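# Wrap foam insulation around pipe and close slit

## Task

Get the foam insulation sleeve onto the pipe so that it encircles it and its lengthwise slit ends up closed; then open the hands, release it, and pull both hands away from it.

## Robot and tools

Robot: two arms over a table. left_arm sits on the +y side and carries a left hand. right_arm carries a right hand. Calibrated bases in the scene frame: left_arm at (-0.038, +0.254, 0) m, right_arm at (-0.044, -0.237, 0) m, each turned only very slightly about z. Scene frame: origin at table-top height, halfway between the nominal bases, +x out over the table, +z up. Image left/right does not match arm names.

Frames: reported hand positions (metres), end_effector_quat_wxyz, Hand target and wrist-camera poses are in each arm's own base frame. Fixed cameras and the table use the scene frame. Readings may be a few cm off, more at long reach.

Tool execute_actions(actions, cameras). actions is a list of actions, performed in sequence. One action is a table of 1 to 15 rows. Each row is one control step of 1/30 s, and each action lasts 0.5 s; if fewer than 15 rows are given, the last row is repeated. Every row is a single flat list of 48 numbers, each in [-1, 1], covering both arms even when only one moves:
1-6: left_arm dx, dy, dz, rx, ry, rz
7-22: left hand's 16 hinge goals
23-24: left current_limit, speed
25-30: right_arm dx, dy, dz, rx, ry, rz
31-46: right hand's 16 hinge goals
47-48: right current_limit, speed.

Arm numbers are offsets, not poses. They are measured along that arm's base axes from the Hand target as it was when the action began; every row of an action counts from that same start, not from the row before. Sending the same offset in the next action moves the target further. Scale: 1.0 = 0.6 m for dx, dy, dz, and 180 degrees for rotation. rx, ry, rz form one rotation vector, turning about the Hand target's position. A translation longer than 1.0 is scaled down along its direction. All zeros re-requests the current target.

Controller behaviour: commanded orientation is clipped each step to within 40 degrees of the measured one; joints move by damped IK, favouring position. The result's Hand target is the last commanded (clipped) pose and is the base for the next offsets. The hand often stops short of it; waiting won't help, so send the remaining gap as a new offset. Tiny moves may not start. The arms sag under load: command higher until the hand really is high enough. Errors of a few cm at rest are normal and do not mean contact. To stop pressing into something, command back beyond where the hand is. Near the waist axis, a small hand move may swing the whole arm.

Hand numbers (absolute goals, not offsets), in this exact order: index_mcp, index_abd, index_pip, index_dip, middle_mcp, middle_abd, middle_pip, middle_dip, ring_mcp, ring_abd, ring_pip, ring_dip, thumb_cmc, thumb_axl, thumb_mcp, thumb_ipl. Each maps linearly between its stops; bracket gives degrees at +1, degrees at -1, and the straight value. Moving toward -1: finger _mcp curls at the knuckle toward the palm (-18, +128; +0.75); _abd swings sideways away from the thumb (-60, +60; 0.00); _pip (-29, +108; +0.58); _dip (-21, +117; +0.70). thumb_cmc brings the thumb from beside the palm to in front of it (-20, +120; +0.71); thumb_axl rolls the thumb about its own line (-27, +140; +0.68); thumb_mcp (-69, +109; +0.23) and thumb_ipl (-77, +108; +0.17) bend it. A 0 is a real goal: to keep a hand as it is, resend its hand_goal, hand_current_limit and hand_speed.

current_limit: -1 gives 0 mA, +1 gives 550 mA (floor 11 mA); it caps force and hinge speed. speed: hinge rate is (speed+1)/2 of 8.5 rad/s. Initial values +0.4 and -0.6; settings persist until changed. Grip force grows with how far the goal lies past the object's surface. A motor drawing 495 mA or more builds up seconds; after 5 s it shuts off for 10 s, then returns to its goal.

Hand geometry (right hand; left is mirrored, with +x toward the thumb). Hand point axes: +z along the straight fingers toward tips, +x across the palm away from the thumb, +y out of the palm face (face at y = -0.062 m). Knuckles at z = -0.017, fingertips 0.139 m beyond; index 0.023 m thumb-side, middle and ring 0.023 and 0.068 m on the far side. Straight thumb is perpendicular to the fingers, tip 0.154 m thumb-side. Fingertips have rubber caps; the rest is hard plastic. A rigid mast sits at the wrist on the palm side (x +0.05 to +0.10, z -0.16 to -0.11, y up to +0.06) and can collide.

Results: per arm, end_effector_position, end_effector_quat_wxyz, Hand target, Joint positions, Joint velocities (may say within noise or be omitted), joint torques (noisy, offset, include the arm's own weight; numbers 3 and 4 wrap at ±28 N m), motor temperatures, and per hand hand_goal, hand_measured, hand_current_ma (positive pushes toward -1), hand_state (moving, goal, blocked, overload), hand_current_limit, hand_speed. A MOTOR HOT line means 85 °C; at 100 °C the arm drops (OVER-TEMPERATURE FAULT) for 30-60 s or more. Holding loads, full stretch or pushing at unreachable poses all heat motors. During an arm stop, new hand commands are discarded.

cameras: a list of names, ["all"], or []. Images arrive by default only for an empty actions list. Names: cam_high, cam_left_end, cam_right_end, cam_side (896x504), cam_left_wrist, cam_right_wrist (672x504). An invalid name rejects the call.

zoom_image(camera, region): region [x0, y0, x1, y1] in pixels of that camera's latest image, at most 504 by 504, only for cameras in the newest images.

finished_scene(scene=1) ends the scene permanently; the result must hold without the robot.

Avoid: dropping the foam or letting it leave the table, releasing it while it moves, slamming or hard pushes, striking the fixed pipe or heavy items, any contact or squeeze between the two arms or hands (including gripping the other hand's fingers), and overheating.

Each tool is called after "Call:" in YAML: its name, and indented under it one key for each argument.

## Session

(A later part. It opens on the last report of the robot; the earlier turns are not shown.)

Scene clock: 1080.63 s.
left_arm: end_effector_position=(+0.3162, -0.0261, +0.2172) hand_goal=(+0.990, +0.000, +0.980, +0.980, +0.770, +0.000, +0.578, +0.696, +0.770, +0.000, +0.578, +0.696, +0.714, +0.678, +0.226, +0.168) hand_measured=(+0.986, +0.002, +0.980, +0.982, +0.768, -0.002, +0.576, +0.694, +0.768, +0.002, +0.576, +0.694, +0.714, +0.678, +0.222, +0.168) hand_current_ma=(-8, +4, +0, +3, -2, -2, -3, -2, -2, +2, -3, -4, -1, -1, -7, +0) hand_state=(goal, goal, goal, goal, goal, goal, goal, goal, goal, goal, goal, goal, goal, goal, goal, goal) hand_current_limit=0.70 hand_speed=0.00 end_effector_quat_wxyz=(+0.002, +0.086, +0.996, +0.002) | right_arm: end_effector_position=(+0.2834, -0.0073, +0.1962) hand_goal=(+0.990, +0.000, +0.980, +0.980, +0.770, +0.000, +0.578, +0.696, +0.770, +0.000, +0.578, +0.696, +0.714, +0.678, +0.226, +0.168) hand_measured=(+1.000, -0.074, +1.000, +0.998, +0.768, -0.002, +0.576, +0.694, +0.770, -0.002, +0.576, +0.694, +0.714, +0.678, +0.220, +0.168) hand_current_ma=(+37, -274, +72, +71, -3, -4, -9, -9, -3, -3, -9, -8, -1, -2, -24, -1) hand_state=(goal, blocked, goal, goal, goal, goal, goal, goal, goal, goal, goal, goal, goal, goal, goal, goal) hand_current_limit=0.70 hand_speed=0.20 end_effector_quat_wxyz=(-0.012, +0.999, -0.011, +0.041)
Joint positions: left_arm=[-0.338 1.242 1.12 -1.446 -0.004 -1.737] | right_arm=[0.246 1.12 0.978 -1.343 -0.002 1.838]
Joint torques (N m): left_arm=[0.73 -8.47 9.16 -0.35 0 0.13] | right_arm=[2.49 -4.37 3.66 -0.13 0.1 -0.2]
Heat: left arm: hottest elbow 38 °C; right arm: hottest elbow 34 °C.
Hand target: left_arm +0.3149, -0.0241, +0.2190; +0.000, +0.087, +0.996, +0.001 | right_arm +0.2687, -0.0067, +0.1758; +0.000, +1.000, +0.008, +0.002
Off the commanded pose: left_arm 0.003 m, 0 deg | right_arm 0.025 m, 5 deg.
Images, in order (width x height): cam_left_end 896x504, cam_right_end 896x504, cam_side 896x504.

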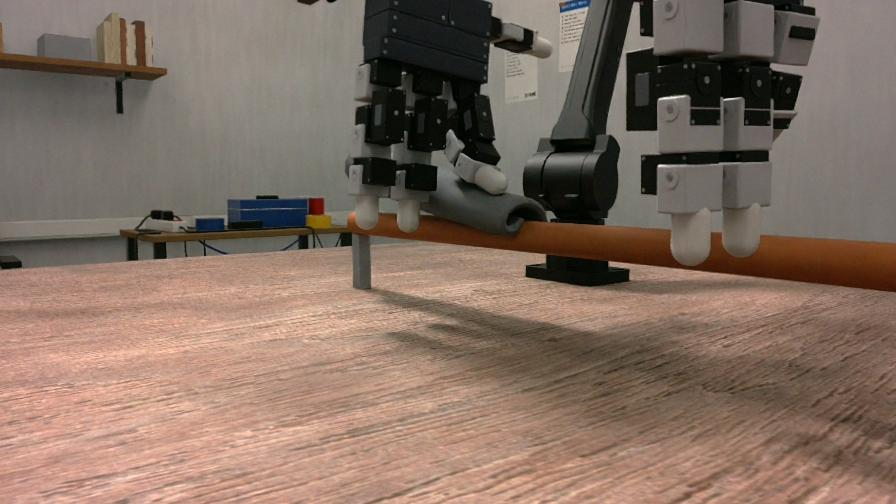

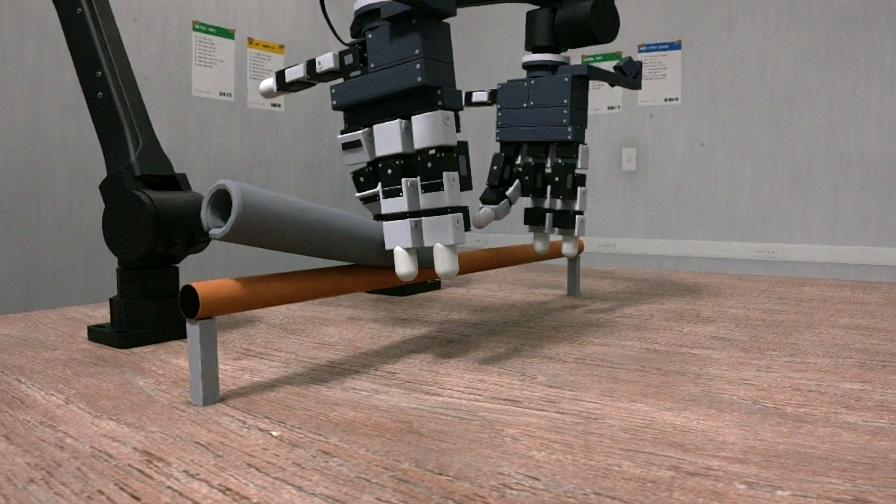

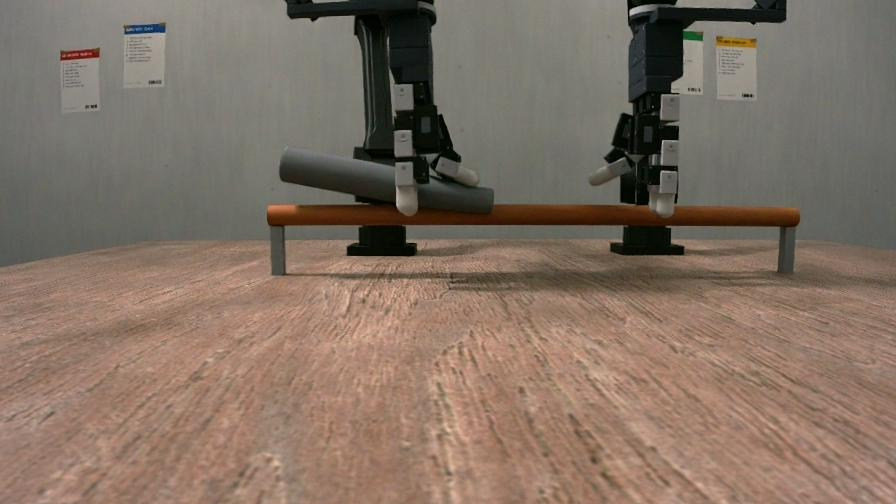

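Call:
execute_actions:
  actions:
    - [[0,0,0,0,0,0,0.99,0,0.98,0.98,0.77,0,0.577,0.696,0.77,0,0.577,0.696,0.714,0.678,0.226,0.168,0.7,0,0.003,0,0.015,0,0,0,0.99,0,0.98,0.98,0.77,0,0.577,0.696,0.77,0,0.577,0.696,0.714,0.678,0.226,0.168,0.7,0.2],[0,0,0,0,0,0,0.99,0,0.98,0.98,0.77,0,0.577,0.696,0.77,0,0.577,0.696,0.714,0.678,0.226,0.168,0.7,0,0.006,0,0.025,0,0,0,0.99,0,0.98,0.98,0.77,0,0.577,0.696,0.77,0,0.577,0.696,0.714,0.678,0.226,0.168,0.7,0.2]]
  cameras: ["cam_left_end", "cam_side"]

Call:
zoom_image:
  camera: "cam_left_end"
  region: [495, 180, 565, 240]

Call:
zoom_image:
  camera: "cam_side"
  region: [400, 130, 560, 230]

Scene clock: 1083.33 s.
left_arm: end_effector_position=(+0.3162, -0.0261, +0.2172) hand_goal=(+0.990, +0.000, +0.980, +0.980, +0.770, +0.000, +0.578, +0.696, +0.770, +0.000, +0.578, +0.696, +0.714, +0.678, +0.226, +0.168) hand_measured=(+0.986, +0.002, +0.980, +0.982, +0.768, -0.002, +0.576, +0.694, +0.768, +0.002, +0.576, +0.694, +0.714, +0.678, +0.222, +0.168) hand_current_ma=(-8, +4, +0, +3, -2, -2, -3, -2, -2, +2, -3, -4, -1, -1, -7, +0) hand_state=(goal, goal, goal, goal, goal, goal, goal, goal, goal, goal, goal, goal, goal, goal, goal, goal) hand_current_limit=0.70 hand_speed=0.00 end_effector_quat_wxyz=(+0.002, +0.086, +0.996, +0.002) | right_arm: end_effector_position=(+0.2814, -0.0075, +0.1987) hand_goal=(+0.990, +0.000, +0.980, +0.980, +0.770, +0.000, +0.578, +0.696, +0.770, +0.000, +0.578, +0.696, +0.714, +0.678, +0.226, +0.168) hand_measured=(+1.000, -0.074, +1.000, +0.998, +0.768, -0.002, +0.576, +0.694, +0.770, -0.002, +0.576, +0.694, +0.714, +0.678, +0.220, +0.168) hand_current_ma=(+37, -274, +72, +71, -3, -4, -9, -9, -3, -3, -9, -8, -1, -2, -24, -1) hand_state=(goal, blocked, goal, goal, goal, goal, goal, goal, goal, goal, goal, goal, goal, goal, goal, goal) hand_current_limit=0.70 hand_speed=0.20 end_effector_quat_wxyz=(-0.011, +0.999, -0.011, +0.036)
Joint positions: left_arm=[-0.338 1.242 1.12 -1.446 -0.004 -1.737] | right_arm=[0.246 1.12 0.984 -1.359 -0.003 1.839]
Joint torques (N m): left_arm=[0.5 -8.7 9.14 -0.35 -0.01 0.11] | right_arm=[2.14 -4.19 6.37 -0.88 0.12 -0.21]
Heat: left arm: hottest elbow 38 °C; right arm: hottest elbow 34 °C.
Hand target: left_arm +0.3149, -0.0241, +0.2190; +0.000, +0.087, +0.996, +0.001 | right_arm +0.2722, -0.0067, +0.1908; +0.000, +1.000, +0.008, +0.002
Off the commanded pose: left_arm 0.003 m, 0 deg | right_arm 0.012 m, 5 deg.
Images, in order (width x height): cam_left_end 896x504, cam_side 896x504.

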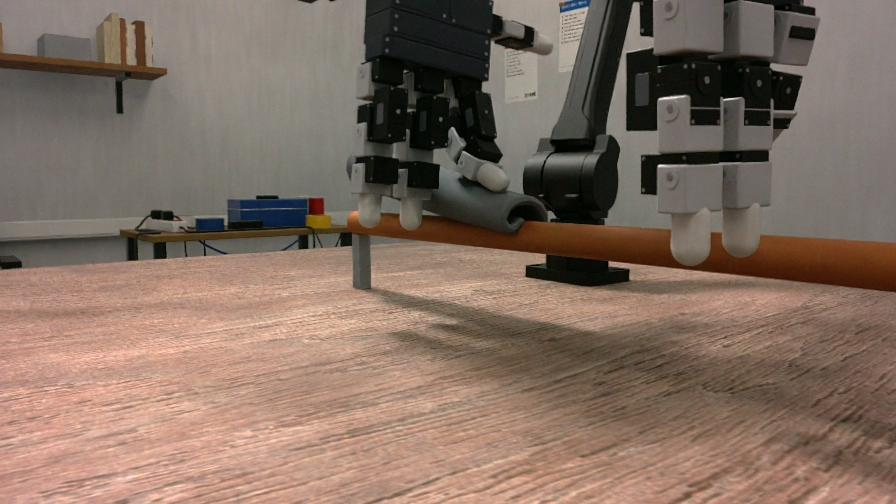

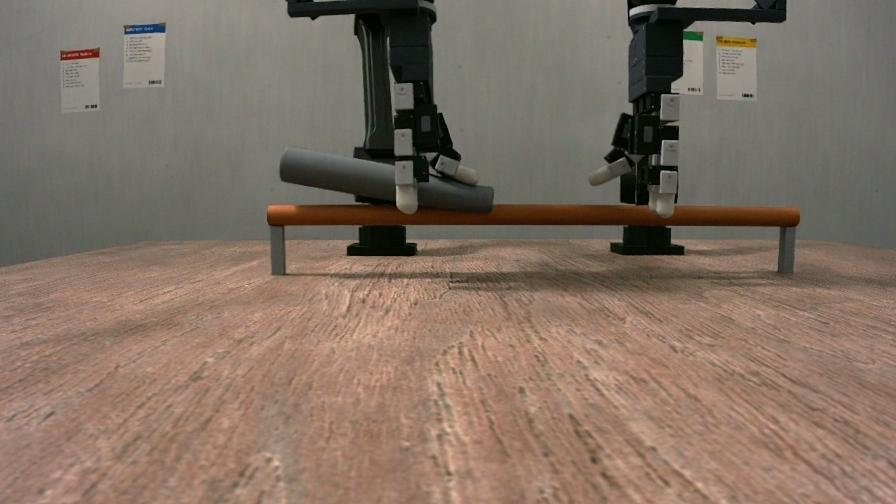

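Scaled by 7.200 from the camera's 896x504 image, which has a finer 1280x720 frame.

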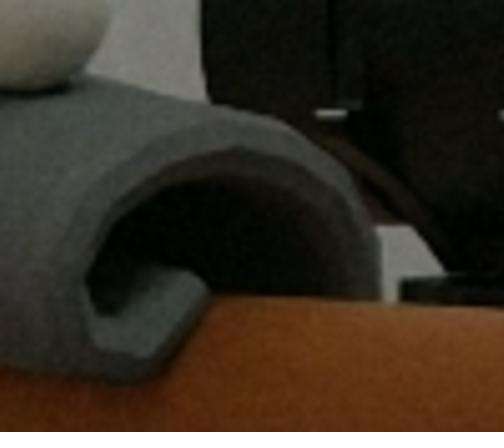

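Scaled by 3.150 from the camera's 896x504 image, which has a finer 1280x720 frame.

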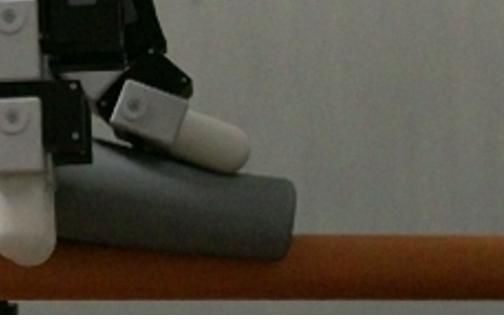

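Call:
execute_actions:
  actions:
    - [[0,0,0,0,0,0,0.99,0,0.98,0.98,0.77,0,0.577,0.696,0.77,0,0.577,0.696,0.714,0.678,0.226,0.168,0.7,0,0.005,0,0.014,0,0,0,0.99,0,0.98,0.98,0.77,0,0.577,0.696,0.77,0,0.577,0.696,0.714,0.678,0.226,0.168,0.7,0.2]]
  cameras: ["cam_left_end", "cam_side"]

Call:
zoom_image:
  camera: "cam_left_end"
  region: [495, 180, 565, 240]

Call:
zoom_image:
  camera: "cam_side"
  region: [400, 130, 560, 230]

Scene clock: 1084.37 s.
left_arm: end_effector_position=(+0.3162, -0.0261, +0.2172) hand_goal=(+0.990, +0.000, +0.980, +0.980, +0.770, +0.000, +0.578, +0.696, +0.770, +0.000, +0.578, +0.696, +0.714, +0.678, +0.226, +0.168) hand_measured=(+0.986, +0.002, +0.980, +0.982, +0.768, -0.002, +0.576, +0.694, +0.768, +0.002, +0.576, +0.694, +0.714, +0.678, +0.222, +0.168) hand_current_ma=(-8, +4, +0, +3, -2, -2, -3, -2, -2, +2, -3, -4, -1, -1, -7, +0) hand_state=(goal, goal, goal, goal, goal, goal, goal, goal, goal, goal, goal, goal, goal, goal, goal, goal) hand_current_limit=0.70 hand_speed=0.00 end_effector_quat_wxyz=(+0.002, +0.086, +0.996, +0.002) | right_arm: end_effector_position=(+0.2754, -0.0074, +0.2042) hand_goal=(+0.990, +0.000, +0.980, +0.980, +0.770, +0.000, +0.578, +0.696, +0.770, +0.000, +0.578, +0.696, +0.714, +0.678, +0.226, +0.168) hand_measured=(+1.000, -0.074, +1.000, +0.998, +0.768, -0.002, +0.576, +0.694, +0.770, -0.002, +0.576, +0.694, +0.714, +0.678, +0.220, +0.168) hand_current_ma=(+38, -274, +73, +71, -3, -4, -9, -9, -3, -3, -9, -8, -1, -2, -24, -1) hand_state=(goal, blocked, goal, goal, goal, goal, goal, goal, goal, goal, goal, goal, goal, goal, goal, goal) hand_current_limit=0.70 hand_speed=0.20 end_effector_quat_wxyz=(-0.010, +1.000, -0.009, +0.023)
Joint positions: left_arm=[-0.338 1.242 1.12 -1.446 -0.004 -1.737] | right_arm=[0.249 1.12 0.998 -1.399 -0.008 1.838]
Joint torques (N m): left_arm=[0.56 -8.64 9.14 -0.4 -0.03 0.11] | right_arm=[1.73 -3.9 7.28 -0.17 0.31 -0.21]
Heat: left arm: hottest elbow 38 °C; right arm: hottest elbow 34 °C.
Hand target: left_arm +0.3149, -0.0241, +0.2190; +0.000, +0.087, +0.996, +0.001 | right_arm +0.2752, -0.0067, +0.1992; +0.000, +1.000, +0.008, +0.002
Off the commanded pose: left_arm 0.003 m, 0 deg | right_arm 0.005 m, 3 deg.
Images, in order (width x height): cam_left_end 896x504, cam_side 896x504.

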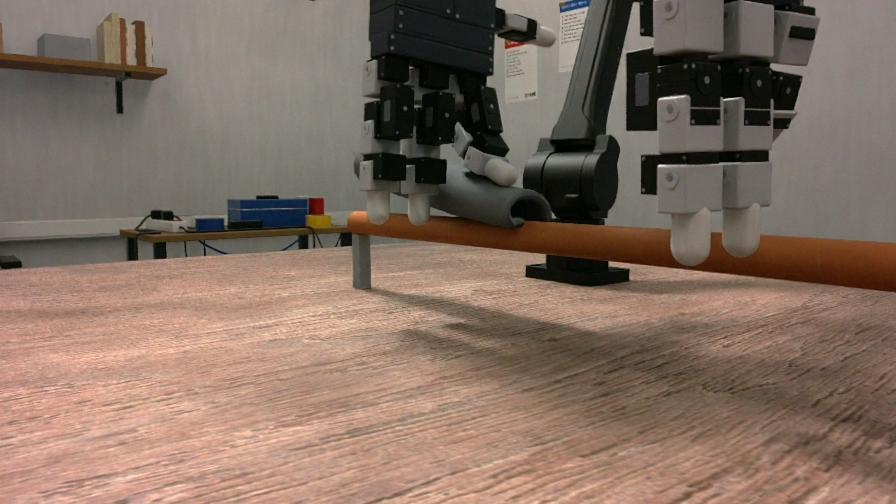

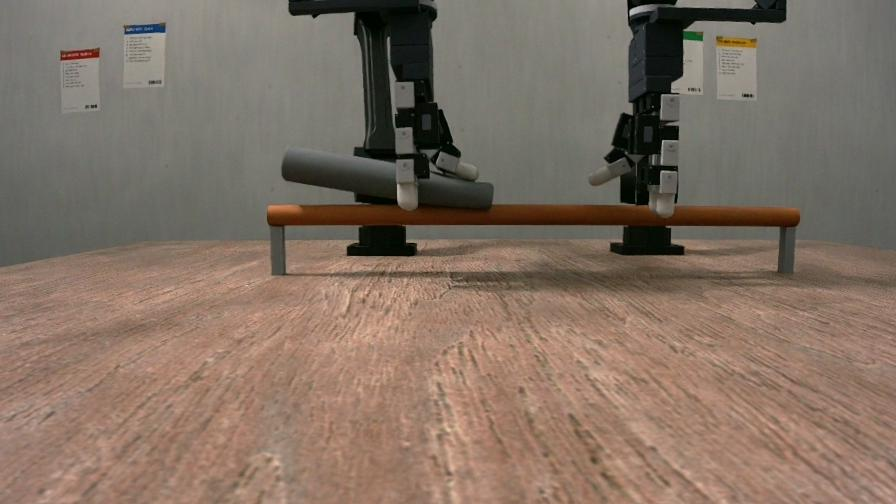

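Scaled by 7.200 from the camera's 896x504 image, which has a finer 1280x720 frame.

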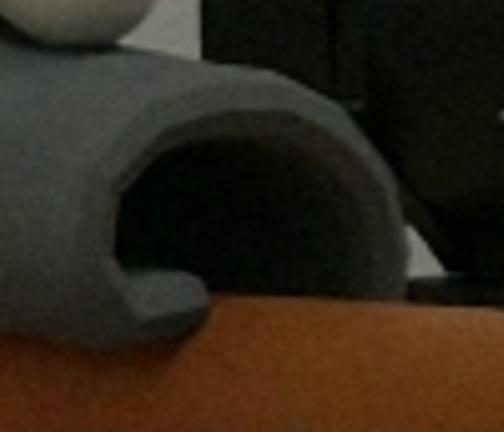

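Scaled by 3.150 from the camera's 896x504 image, which has a finer 1280x720 frame.

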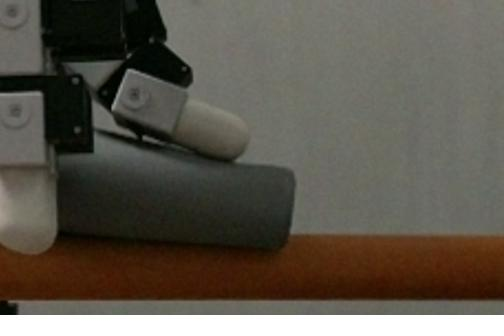

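Call:
execute_actions:
  actions:
    - [[0,0,0,0,0,0,0.99,0,0.98,0.98,0.77,0,0.577,0.696,0.77,0,0.577,0.696,0.714,0.678,0.226,0.168,0.7,0,0.008,0,0.004,0,0,0,0.99,0,0.98,0.98,0.77,0,0.577,0.696,0.77,0,0.577,0.696,0.714,0.678,0.226,0.168,0.7,0.2],[0,0,0,0,0,0,0.99,0,0.98,0.98,0.77,0,0.577,0.696,0.77,0,0.577,0.696,0.714,0.678,0.226,0.168,0.7,0,0.015,0,0.006,0,0,0,0.99,0,0.98,0.98,0.77,0,0.577,0.696,0.77,0,0.577,0.696,0.714,0.678,0.226,0.168,0.7,0.2]]
  cameras: ["cam_left_end", "cam_side", "cam_right_end"]

Call:
zoom_image:
  camera: "cam_left_end"
  region: [495, 180, 565, 240]

Call:
zoom_image:
  camera: "cam_right_end"
  region: [170, 170, 330, 290]

Scene clock: 1085.90 s.
left_arm: end_effector_position=(+0.3162, -0.0261, +0.2172) hand_goal=(+0.990, +0.000, +0.980, +0.980, +0.770, +0.000, +0.578, +0.696, +0.770, +0.000, +0.578, +0.696, +0.714, +0.678, +0.226, +0.168) hand_measured=(+0.986, +0.002, +0.980, +0.982, +0.768, -0.002, +0.576, +0.694, +0.768, +0.002, +0.576, +0.694, +0.714, +0.678, +0.222, +0.168) hand_current_ma=(-8, +4, +0, +3, -2, -2, -3, -2, -2, +2, -3, -4, -1, -1, -7, +0) hand_state=(goal, goal, goal, goal, goal, goal, goal, goal, goal, goal, goal, goal, goal, goal, goal, goal) hand_current_limit=0.70 hand_speed=0.00 end_effector_quat_wxyz=(+0.002, +0.086, +0.996, +0.002) | right_arm: end_effector_position=(+0.2772, -0.0068, +0.2034) hand_goal=(+0.990, +0.000, +0.980, +0.980, +0.770, +0.000, +0.578, +0.696, +0.770, +0.000, +0.578, +0.696, +0.714, +0.678, +0.226, +0.168) hand_measured=(+1.000, +0.016, +1.000, +0.998, +0.768, -0.002, +0.576, +0.694, +0.770, -0.002, +0.576, +0.694, +0.714, +0.678, +0.220, +0.168) hand_current_ma=(+38, +50, +73, +71, -3, -4, -9, -9, -3, -3, -9, -8, -1, -2, -24, -1) hand_state=(goal, goal, goal, goal, goal, goal, goal, goal, goal, goal, goal, goal, goal, goal, goal, goal) hand_current_limit=0.70 hand_speed=0.20 end_effector_quat_wxyz=(-0.008, +1.000, +0.004, +0.004)
Joint positions: left_arm=[-0.338 1.242 1.12 -1.446 -0.004 -1.737] | right_arm=[0.25 1.147 1.012 -1.425 -0.013 1.813]
Joint torques (N m): left_arm=[0.62 -8.76 9.1 -0.34 -0.01 0.13] | right_arm=[1.44 -4.42 8.1 0.43 0.46 -0.05]
Heat: left arm: hottest elbow 38 °C; right arm: hottest elbow 34 °C.
Hand target: left_arm +0.3149, -0.0241, +0.2190; +0.000, +0.087, +0.996, +0.001 | right_arm +0.2842, -0.0067, +0.2028; +0.000, +1.000, +0.008, +0.002
Off the commanded pose: left_arm 0.003 m, 0 deg | right_arm 0.007 m, 1 deg.
Images, in order (width x height): cam_left_end 896x504, cam_right_end 896x504, cam_side 896x504.

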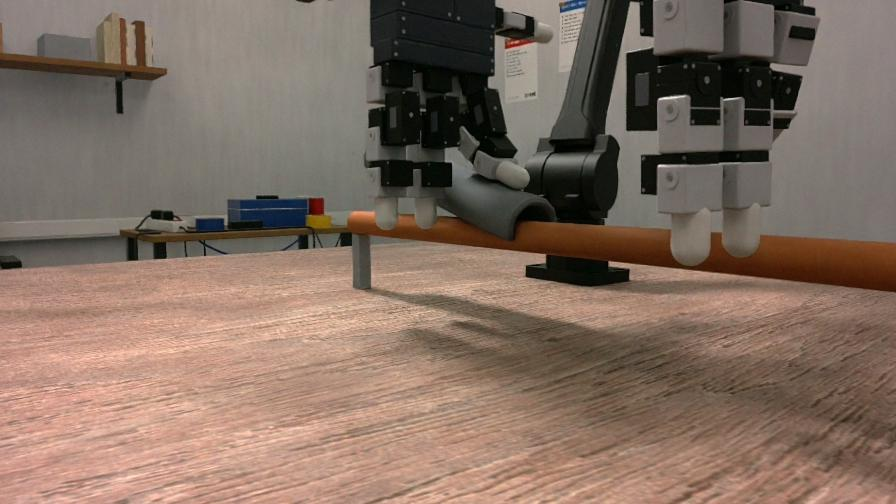

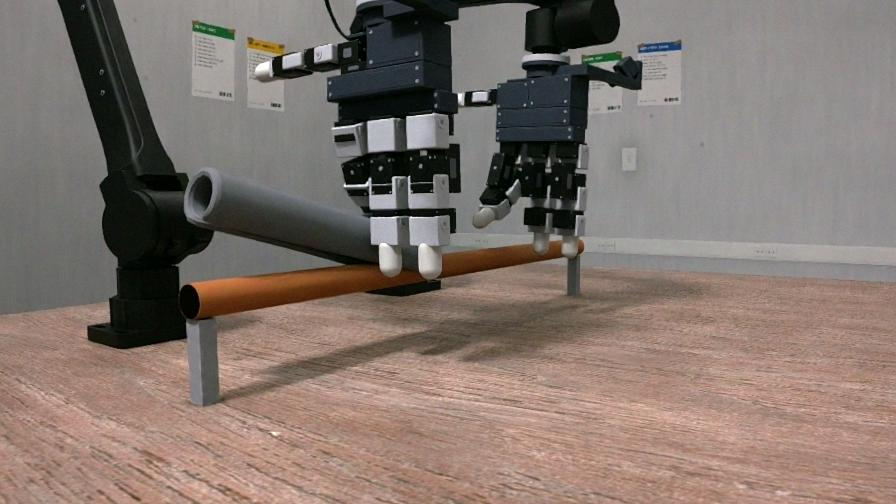

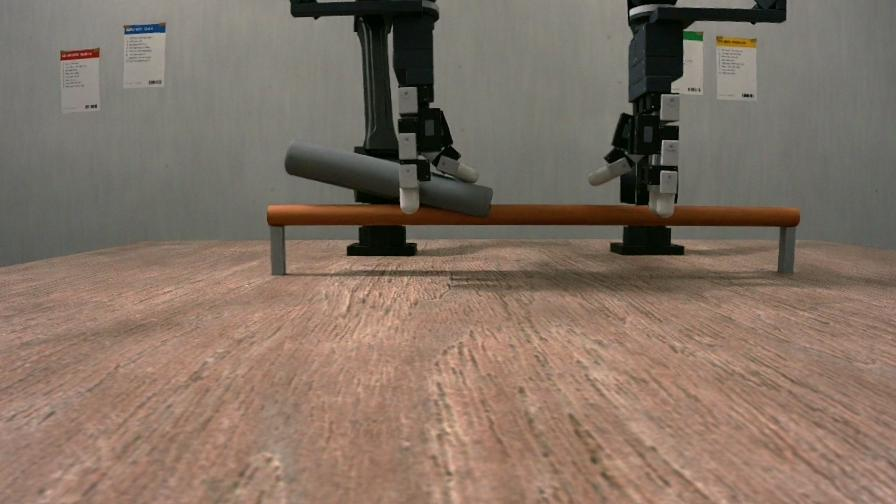

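Scaled by 7.200 from the camera's 896x504 image, which has a finer 1280x720 frame.

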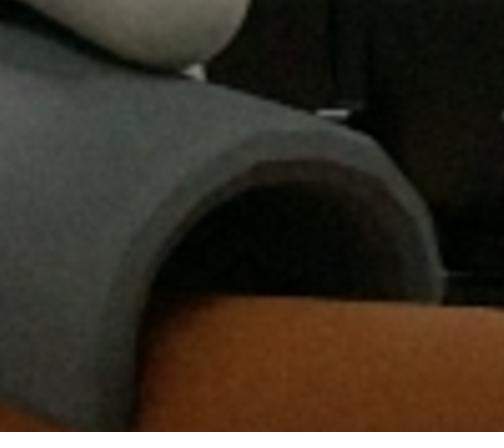

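Scaled by 3.150 from the camera's 896x504 image, which has a finer 1280x720 frame.

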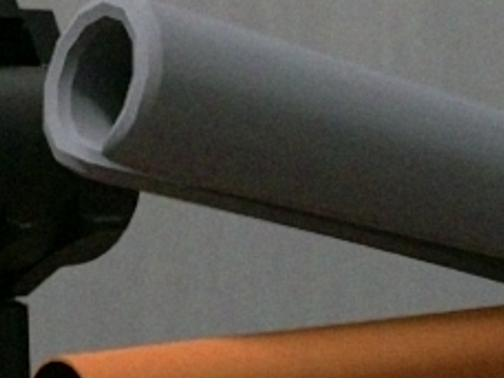

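Call:
zoom_image:
  camera: "cam_side"
  region: [400, 130, 560, 250]

Call:
zoom_image:
  camera: "cam_left_end"
  region: [440, 150, 600, 270]

Call:
zoom_image:
  camera: "cam_right_end"
  region: [170, 150, 490, 350]

Scaled by 3.150 from the camera's 896x504 image, which has a finer 1280x720 frame.

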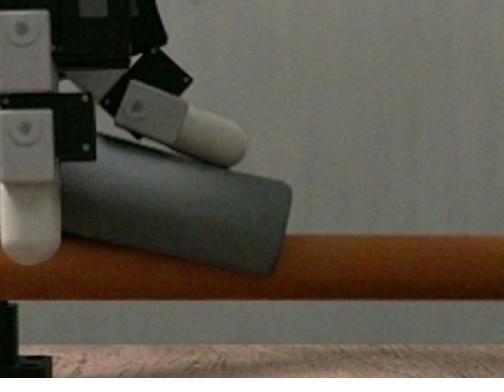

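Scaled by 3.150 from the camera's 896x504 image, which has a finer 1280x720 frame.

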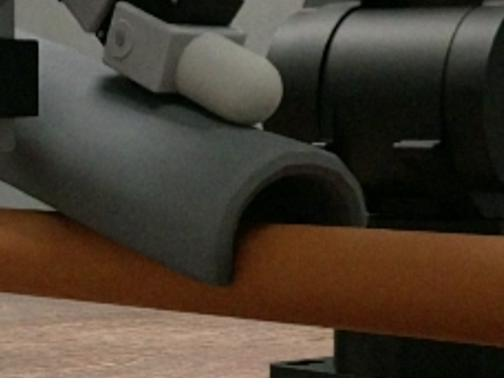

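Scaled by 1.575 from the camera's 896x504 image, which has a finer 1280x720 frame.

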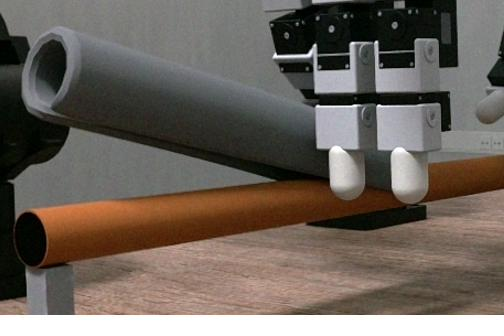

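Call:
execute_actions:
  actions:
    - [[0,0,0,0,0,0,0.99,0,0.98,0.98,0.77,0,0.577,0.696,0.77,0,0.577,0.696,0.714,0.678,0.226,0.168,0.7,0,0.003,0,-0.006,0,0,0,0.99,0,0.98,0.98,0.77,0,0.577,0.696,0.77,0,0.577,0.696,0.714,0.678,0.226,0.168,0.7,0.2],[0,0,0,0,0,0,0.99,0,0.98,0.98,0.77,0,0.577,0.696,0.77,0,0.577,0.696,0.714,0.678,0.226,0.168,0.7,0,0.005,0,-0.02,0,0,0,0.99,0,0.98,0.98,0.77,0,0.577,0.696,0.77,0,0.577,0.696,0.714,0.678,0.226,0.168,0.7,0.2]]
  cameras: ["cam_left_end", "cam_side", "cam_right_end"]

Call:
zoom_image:
  camera: "cam_left_end"
  region: [440, 150, 600, 270]

Call:
zoom_image:
  camera: "cam_side"
  region: [400, 130, 560, 250]

Scene clock: 1087.30 s.
left_arm: end_effector_position=(+0.3162, -0.0261, +0.2172) hand_goal=(+0.990, +0.000, +0.980, +0.980, +0.770, +0.000, +0.578, +0.696, +0.770, +0.000, +0.578, +0.696, +0.714, +0.678, +0.226, +0.168) hand_measured=(+0.986, +0.002, +0.980, +0.982, +0.768, -0.002, +0.576, +0.694, +0.768, +0.002, +0.576, +0.694, +0.714, +0.678, +0.222, +0.168) hand_current_ma=(-8, +4, +0, +3, -2, -2, -3, -2, -2, +2, -3, -4, -1, -1, -7, +0) hand_state=(goal, goal, goal, goal, goal, goal, goal, goal, goal, goal, goal, goal, goal, goal, goal, goal) hand_current_limit=0.70 hand_speed=0.00 end_effector_quat_wxyz=(+0.002, +0.086, +0.996, +0.002) | right_arm: end_effector_position=(+0.2833, -0.0053, +0.1997) hand_goal=(+0.990, +0.000, +0.980, +0.980, +0.770, +0.000, +0.578, +0.696, +0.770, +0.000, +0.578, +0.696, +0.714, +0.678, +0.226, +0.168) hand_measured=(+1.000, +0.014, +1.000, +0.998, +0.768, -0.002, +0.576, +0.694, +0.770, -0.002, +0.576, +0.694, +0.714, +0.678, +0.220, +0.168) hand_current_ma=(+38, +46, +73, +71, -3, -4, -9, -9, -3, -3, -9, -8, -1, -2, -24, -1) hand_state=(goal, goal, goal, goal, goal, goal, goal, goal, goal, goal, goal, goal, goal, goal, goal, goal) hand_current_limit=0.70 hand_speed=0.20 end_effector_quat_wxyz=(-0.009, +1.000, +0.004, +0.009)
Joint positions: left_arm=[-0.338 1.242 1.12 -1.446 -0.004 -1.737] | right_arm=[0.25 1.159 1.012 -1.403 -0.013 1.813]
Joint torques (N m): left_arm=[0.56 -8.41 9.14 -0.29 0 0.12] | right_arm=[1.26 -4.42 6.39 0.98 0.48 -0.09]
Heat: left arm: hottest elbow 38 °C; right arm: hottest elbow 34 °C.
Hand target: left_arm +0.3149, -0.0241, +0.2190; +0.000, +0.087, +0.996, +0.001 | right_arm +0.2872, -0.0067, +0.1908; +0.000, +1.000, +0.008, +0.002
Off the commanded pose: left_arm 0.003 m, 0 deg | right_arm 0.010 m, 1 deg.
Images, in order (width x height): cam_left_end 896x504, cam_right_end 896x504, cam_side 896x504.

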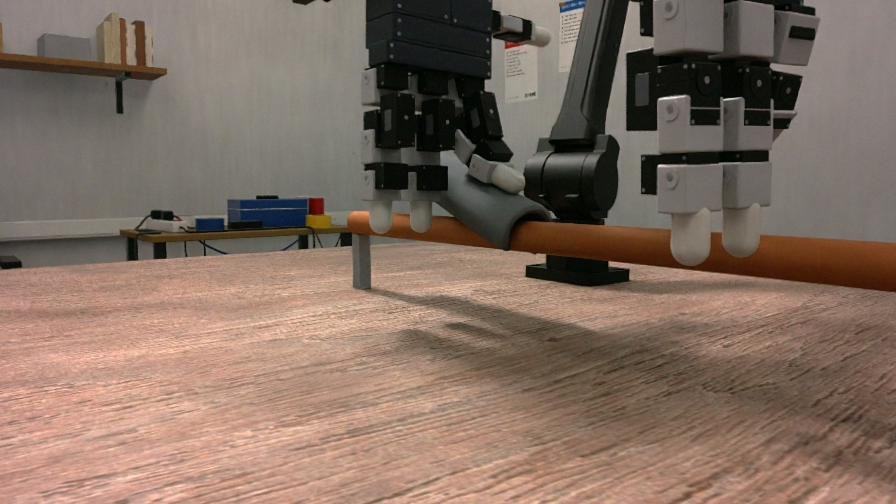

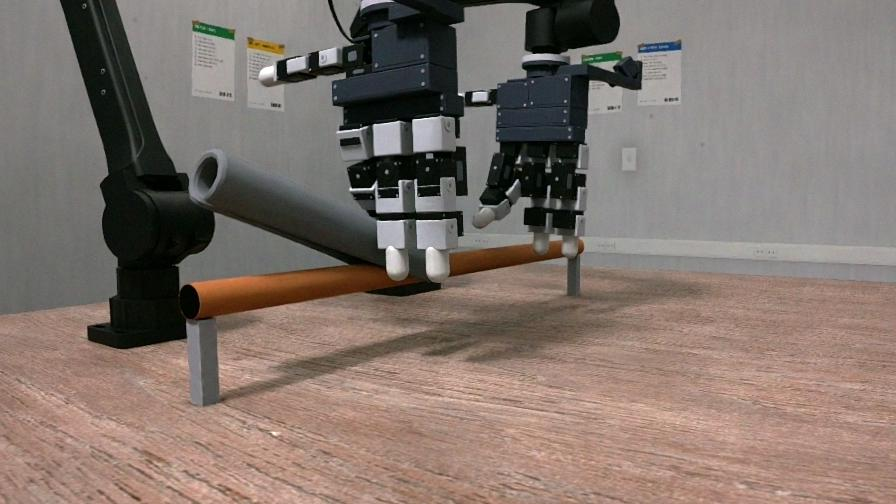

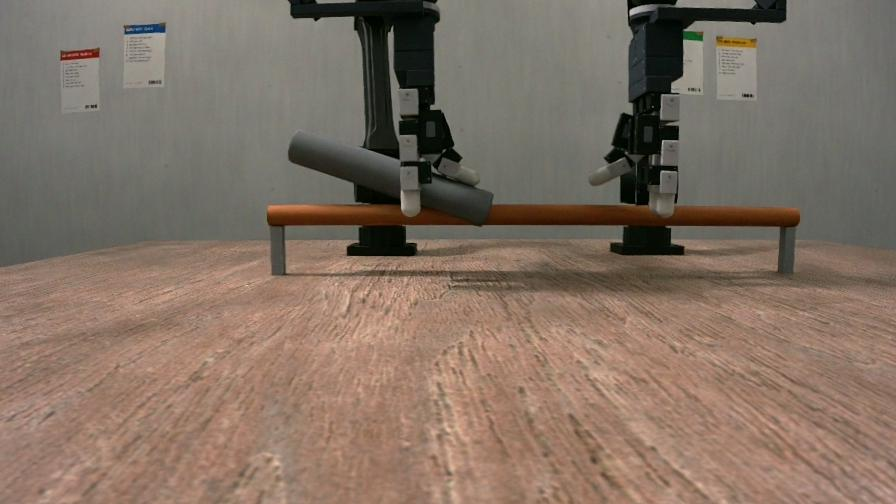

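Scaled by 3.150 from the camera's 896x504 image, which has a finer 1280x720 frame.

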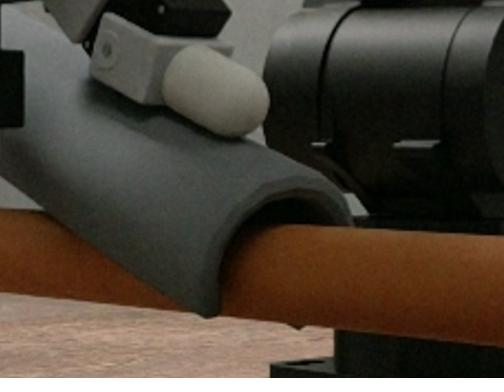

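Scaled by 3.150 from the camera's 896x504 image, which has a finer 1280x720 frame.

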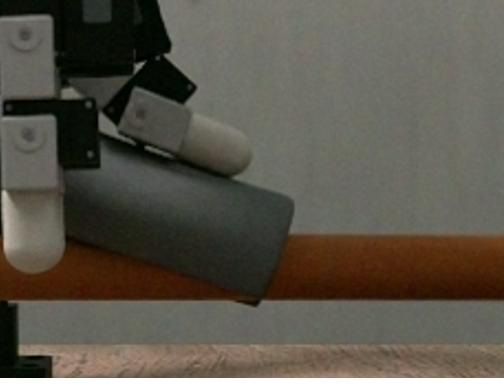

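Call:
execute_actions:
  actions:
    - [[0.003,-0.03,0.03,0,0,0,0.99,0,0.98,0.98,0.77,0,0.577,0.696,0.77,0,0.577,0.696,0.714,0.678,0.226,0.168,0.7,0,0,0,0,0,0,0,0.99,0,0.98,0.98,0.77,0,0.577,0.696,0.77,0,0.577,0.696,0.714,0.678,0.226,0.168,0.7,0.2],[0.01,-0.1,0.04,0,0,0,0.99,0,0.98,0.98,0.77,0,0.577,0.696,0.77,0,0.577,0.696,0.714,0.678,0.226,0.168,0.7,0,0,0,0,0,0,0,0.99,0,0.98,0.98,0.77,0,0.577,0.696,0.77,0,0.577,0.696,0.714,0.678,0.226,0.168,0.7,0.2]]
    - [[0.005,-0.05,0,0,0,0,0.99,0,0.98,0.98,0.77,0,0.577,0.696,0.77,0,0.577,0.696,0.714,0.678,0.226,0.168,0.7,0,0,0,0,0,0,0,0.99,0,0.98,0.98,0.77,0,0.577,0.696,0.77,0,0.577,0.696,0.714,0.678,0.226,0.168,0.7,0.2],[0.01,-0.1,0,0,0,0,0.99,0,0.98,0.98,0.77,0,0.577,0.696,0.77,0,0.577,0.696,0.714,0.678,0.226,0.168,0.7,0,0,0,0,0,0,0,0.99,0,0.98,0.98,0.77,0,0.577,0.696,0.77,0,0.577,0.696,0.714,0.678,0.226,0.168,0.7,0.2]]
  cameras: ["cam_left_end", "cam_side"]

Scene clock: 1089.37 s.
left_arm: end_effector_position=(+0.3141, -0.1365, +0.2250) hand_goal=(+0.990, +0.000, +0.980, +0.980, +0.770, +0.000, +0.578, +0.696, +0.770, +0.000, +0.578, +0.696, +0.714, +0.678, +0.226, +0.168) hand_measured=(+0.984, +0.002, +0.980, +0.982, +0.768, -0.002, +0.576, +0.694, +0.768, +0.002, +0.576, +0.694, +0.714, +0.678, +0.222, +0.168) hand_current_ma=(-11, +3, +0, +3, -2, -2, -3, -2, -2, +1, -3, -4, -1, -1, -8, +0) hand_state=(goal, goal, goal, goal, goal, goal, goal, goal, goal, goal, goal, goal, goal, goal, goal, goal) hand_current_limit=0.70 hand_speed=0.00 end_effector_quat_wxyz=(-0.021, +0.094, +0.995, +0.010) | right_arm: end_effector_position=(+0.2833, -0.0053, +0.1997) hand_goal=(+0.990, +0.000, +0.980, +0.980, +0.770, +0.000, +0.578, +0.696, +0.770, +0.000, +0.578, +0.696, +0.714, +0.678, +0.226, +0.168) hand_measured=(+1.000, +0.014, +1.000, +0.998, +0.768, -0.002, +0.576, +0.694, +0.770, -0.002, +0.576, +0.694, +0.714, +0.678, +0.220, +0.168) hand_current_ma=(+38, +46, +73, +71, -3, -4, -9, -9, -3, -3, -9, -8, -1, -2, -24, -1) hand_state=(goal, goal, goal, goal, goal, goal, goal, goal, goal, goal, goal, goal, goal, goal, goal, goal) hand_current_limit=0.70 hand_speed=0.20 end_effector_quat_wxyz=(-0.009, +1.000, +0.004, +0.009)
Joint positions: left_arm=[-0.608 1.398 1.279 -1.498 0.003 -1.991] | right_arm=[0.25 1.159 1.012 -1.403 -0.013 1.813]
Joint torques (N m): left_arm=[0.32 -10.23 13.71 -0.38 -0.22 -0.05] | right_arm=[1.2 -4.54 6.39 0.85 0.48 -0.1]
Heat: left arm: hottest elbow 38 °C; right arm: hottest elbow 34 °C.
Hand target: left_arm +0.3270, -0.1441, +0.2430; +0.000, +0.087, +0.996, +0.001 | right_arm +0.2872, -0.0067, +0.1908; +0.000, +1.000, +0.008, +0.002
Off the commanded pose: left_arm 0.023 m, 3 deg | right_arm 0.010 m, 1 deg.
Images, in order (width x height): cam_left_end 896x504, cam_side 896x504.

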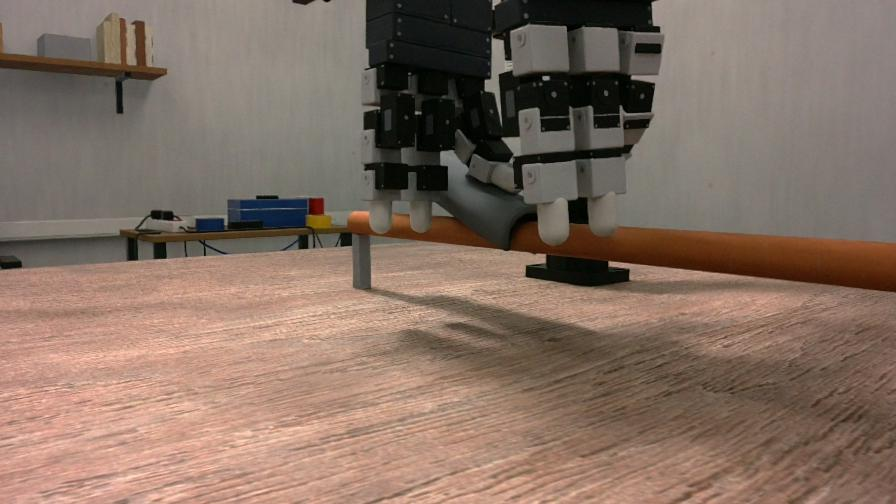

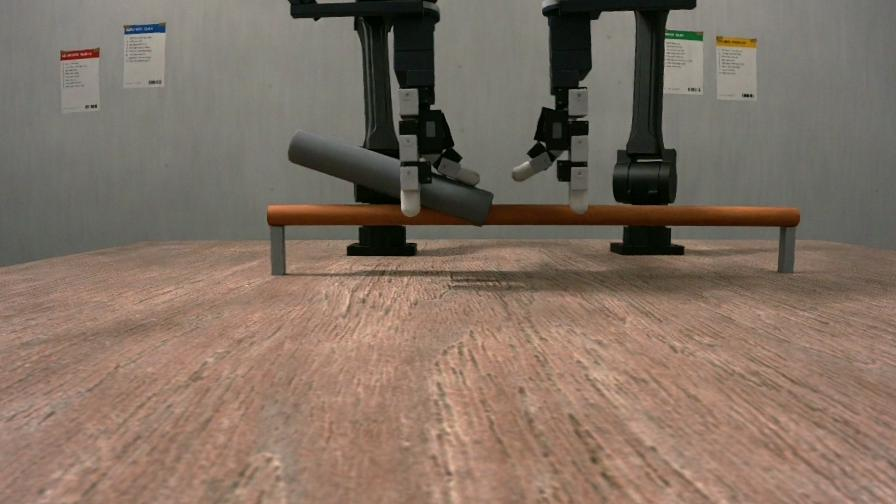

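Call:
execute_actions:
  actions:
    - [[0.005,-0.025,0,0,0,0,0.99,0,0.98,0.98,0.77,0,0.577,0.696,0.77,0,0.577,0.696,0.714,0.678,0.226,0.168,0.7,0,0,0,0,0,0,0,0.99,0,0.98,0.98,0.77,0,0.577,0.696,0.77,0,0.577,0.696,0.714,0.678,0.226,0.168,0.7,0.2],[0.01,-0.05,0,0,0,0,0.99,0,0.98,0.98,0.77,0,0.577,0.696,0.77,0,0.577,0.696,0.714,0.678,0.226,0.168,0.7,0,0,0,0,0,0,0,0.99,0,0.98,0.98,0.77,0,0.577,0.696,0.77,0,0.577,0.696,0.714,0.678,0.226,0.168,0.7,0.2]]
  cameras: ["cam_left_end", "cam_side"]

Call:
zoom_image:
  camera: "cam_side"
  region: [400, 130, 560, 250]

Call:
zoom_image:
  camera: "cam_left_end"
  region: [440, 150, 600, 270]

Scene clock: 1090.50 s.
left_arm: end_effector_position=(+0.3210, -0.1635, +0.2253) hand_goal=(+0.990, +0.000, +0.980, +0.980, +0.770, +0.000, +0.578, +0.696, +0.770, +0.000, +0.578, +0.696, +0.714, +0.678, +0.226, +0.168) hand_measured=(+0.984, +0.002, +0.980, +0.982, +0.768, -0.002, +0.576, +0.694, +0.768, +0.002, +0.576, +0.694, +0.714, +0.678, +0.222, +0.168) hand_current_ma=(-11, +2, +0, +3, -2, -2, -3, -2, -2, +1, -3, -4, -1, -1, -8, +0) hand_state=(goal, goal, goal, goal, goal, goal, goal, goal, goal, goal, goal, goal, goal, goal, goal, goal) hand_current_limit=0.70 hand_speed=0.00 end_effector_quat_wxyz=(-0.020, +0.091, +0.996, +0.011) | right_arm: end_effector_position=(+0.2833, -0.0053, +0.1997) hand_goal=(+0.990, +0.000, +0.980, +0.980, +0.770, +0.000, +0.578, +0.696, +0.770, +0.000, +0.578, +0.696, +0.714, +0.678, +0.226, +0.168) hand_measured=(+1.000, +0.014, +1.000, +0.998, +0.768, -0.002, +0.576, +0.694, +0.770, -0.002, +0.576, +0.694, +0.714, +0.678, +0.220, +0.168) hand_current_ma=(+38, +46, +73, +71, -3, -4, -9, -9, -3, -3, -9, -8, -1, -2, -24, -1) hand_state=(goal, goal, goal, goal, goal, goal, goal, goal, goal, goal, goal, goal, goal, goal, goal, goal) hand_current_limit=0.70 hand_speed=0.20 end_effector_quat_wxyz=(-0.009, +1.000, +0.004, +0.009)
Joint positions: left_arm=[-0.652 1.454 1.337 -1.5 0.002 -2.041] | right_arm=[0.25 1.159 1.012 -1.403 -0.013 1.813]
Joint torques (N m): left_arm=[-0.26 -11.05 13.91 -0.42 -0.2 -0.07] | right_arm=[1.38 -4.25 6.35 0.84 0.47 -0.08]
Heat: left arm: hottest elbow 38 °C; right arm: hottest elbow 34 °C.
Hand target: left_arm +0.3329, -0.1741, +0.2429; +0.000, +0.087, +0.996, +0.001 | right_arm +0.2872, -0.0067, +0.1908; +0.000, +1.000, +0.008, +0.002
Off the commanded pose: left_arm 0.024 m, 3 deg | right_arm 0.010 m, 1 deg.
Images, in order (width x height): cam_left_end 896x504, cam_side 896x504.

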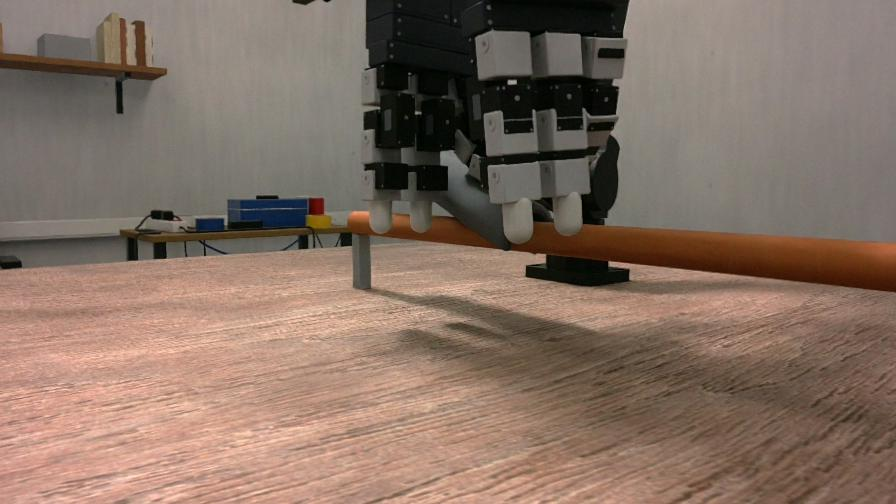

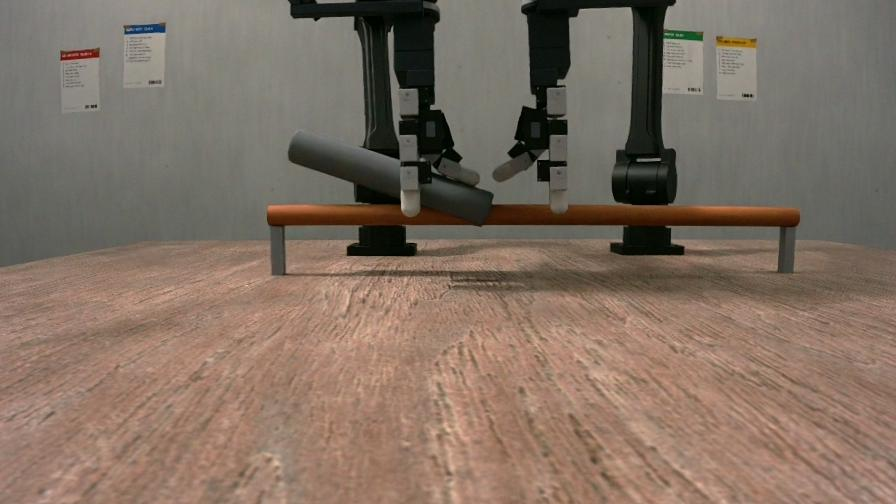

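Scaled by 3.150 from the camera's 896x504 image, which has a finer 1280x720 frame.

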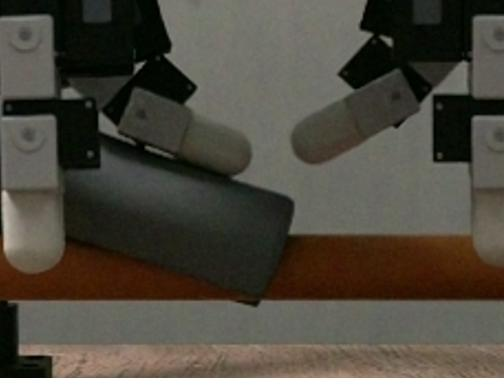

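Scaled by 3.150 from the camera's 896x504 image, which has a finer 1280x720 frame.

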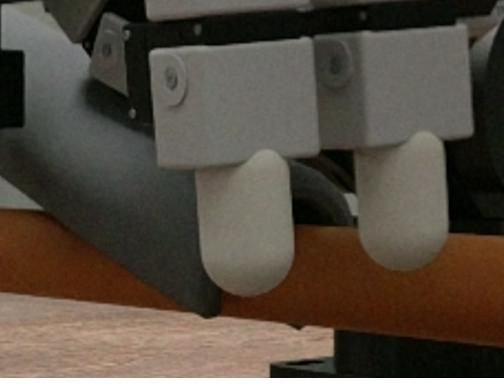

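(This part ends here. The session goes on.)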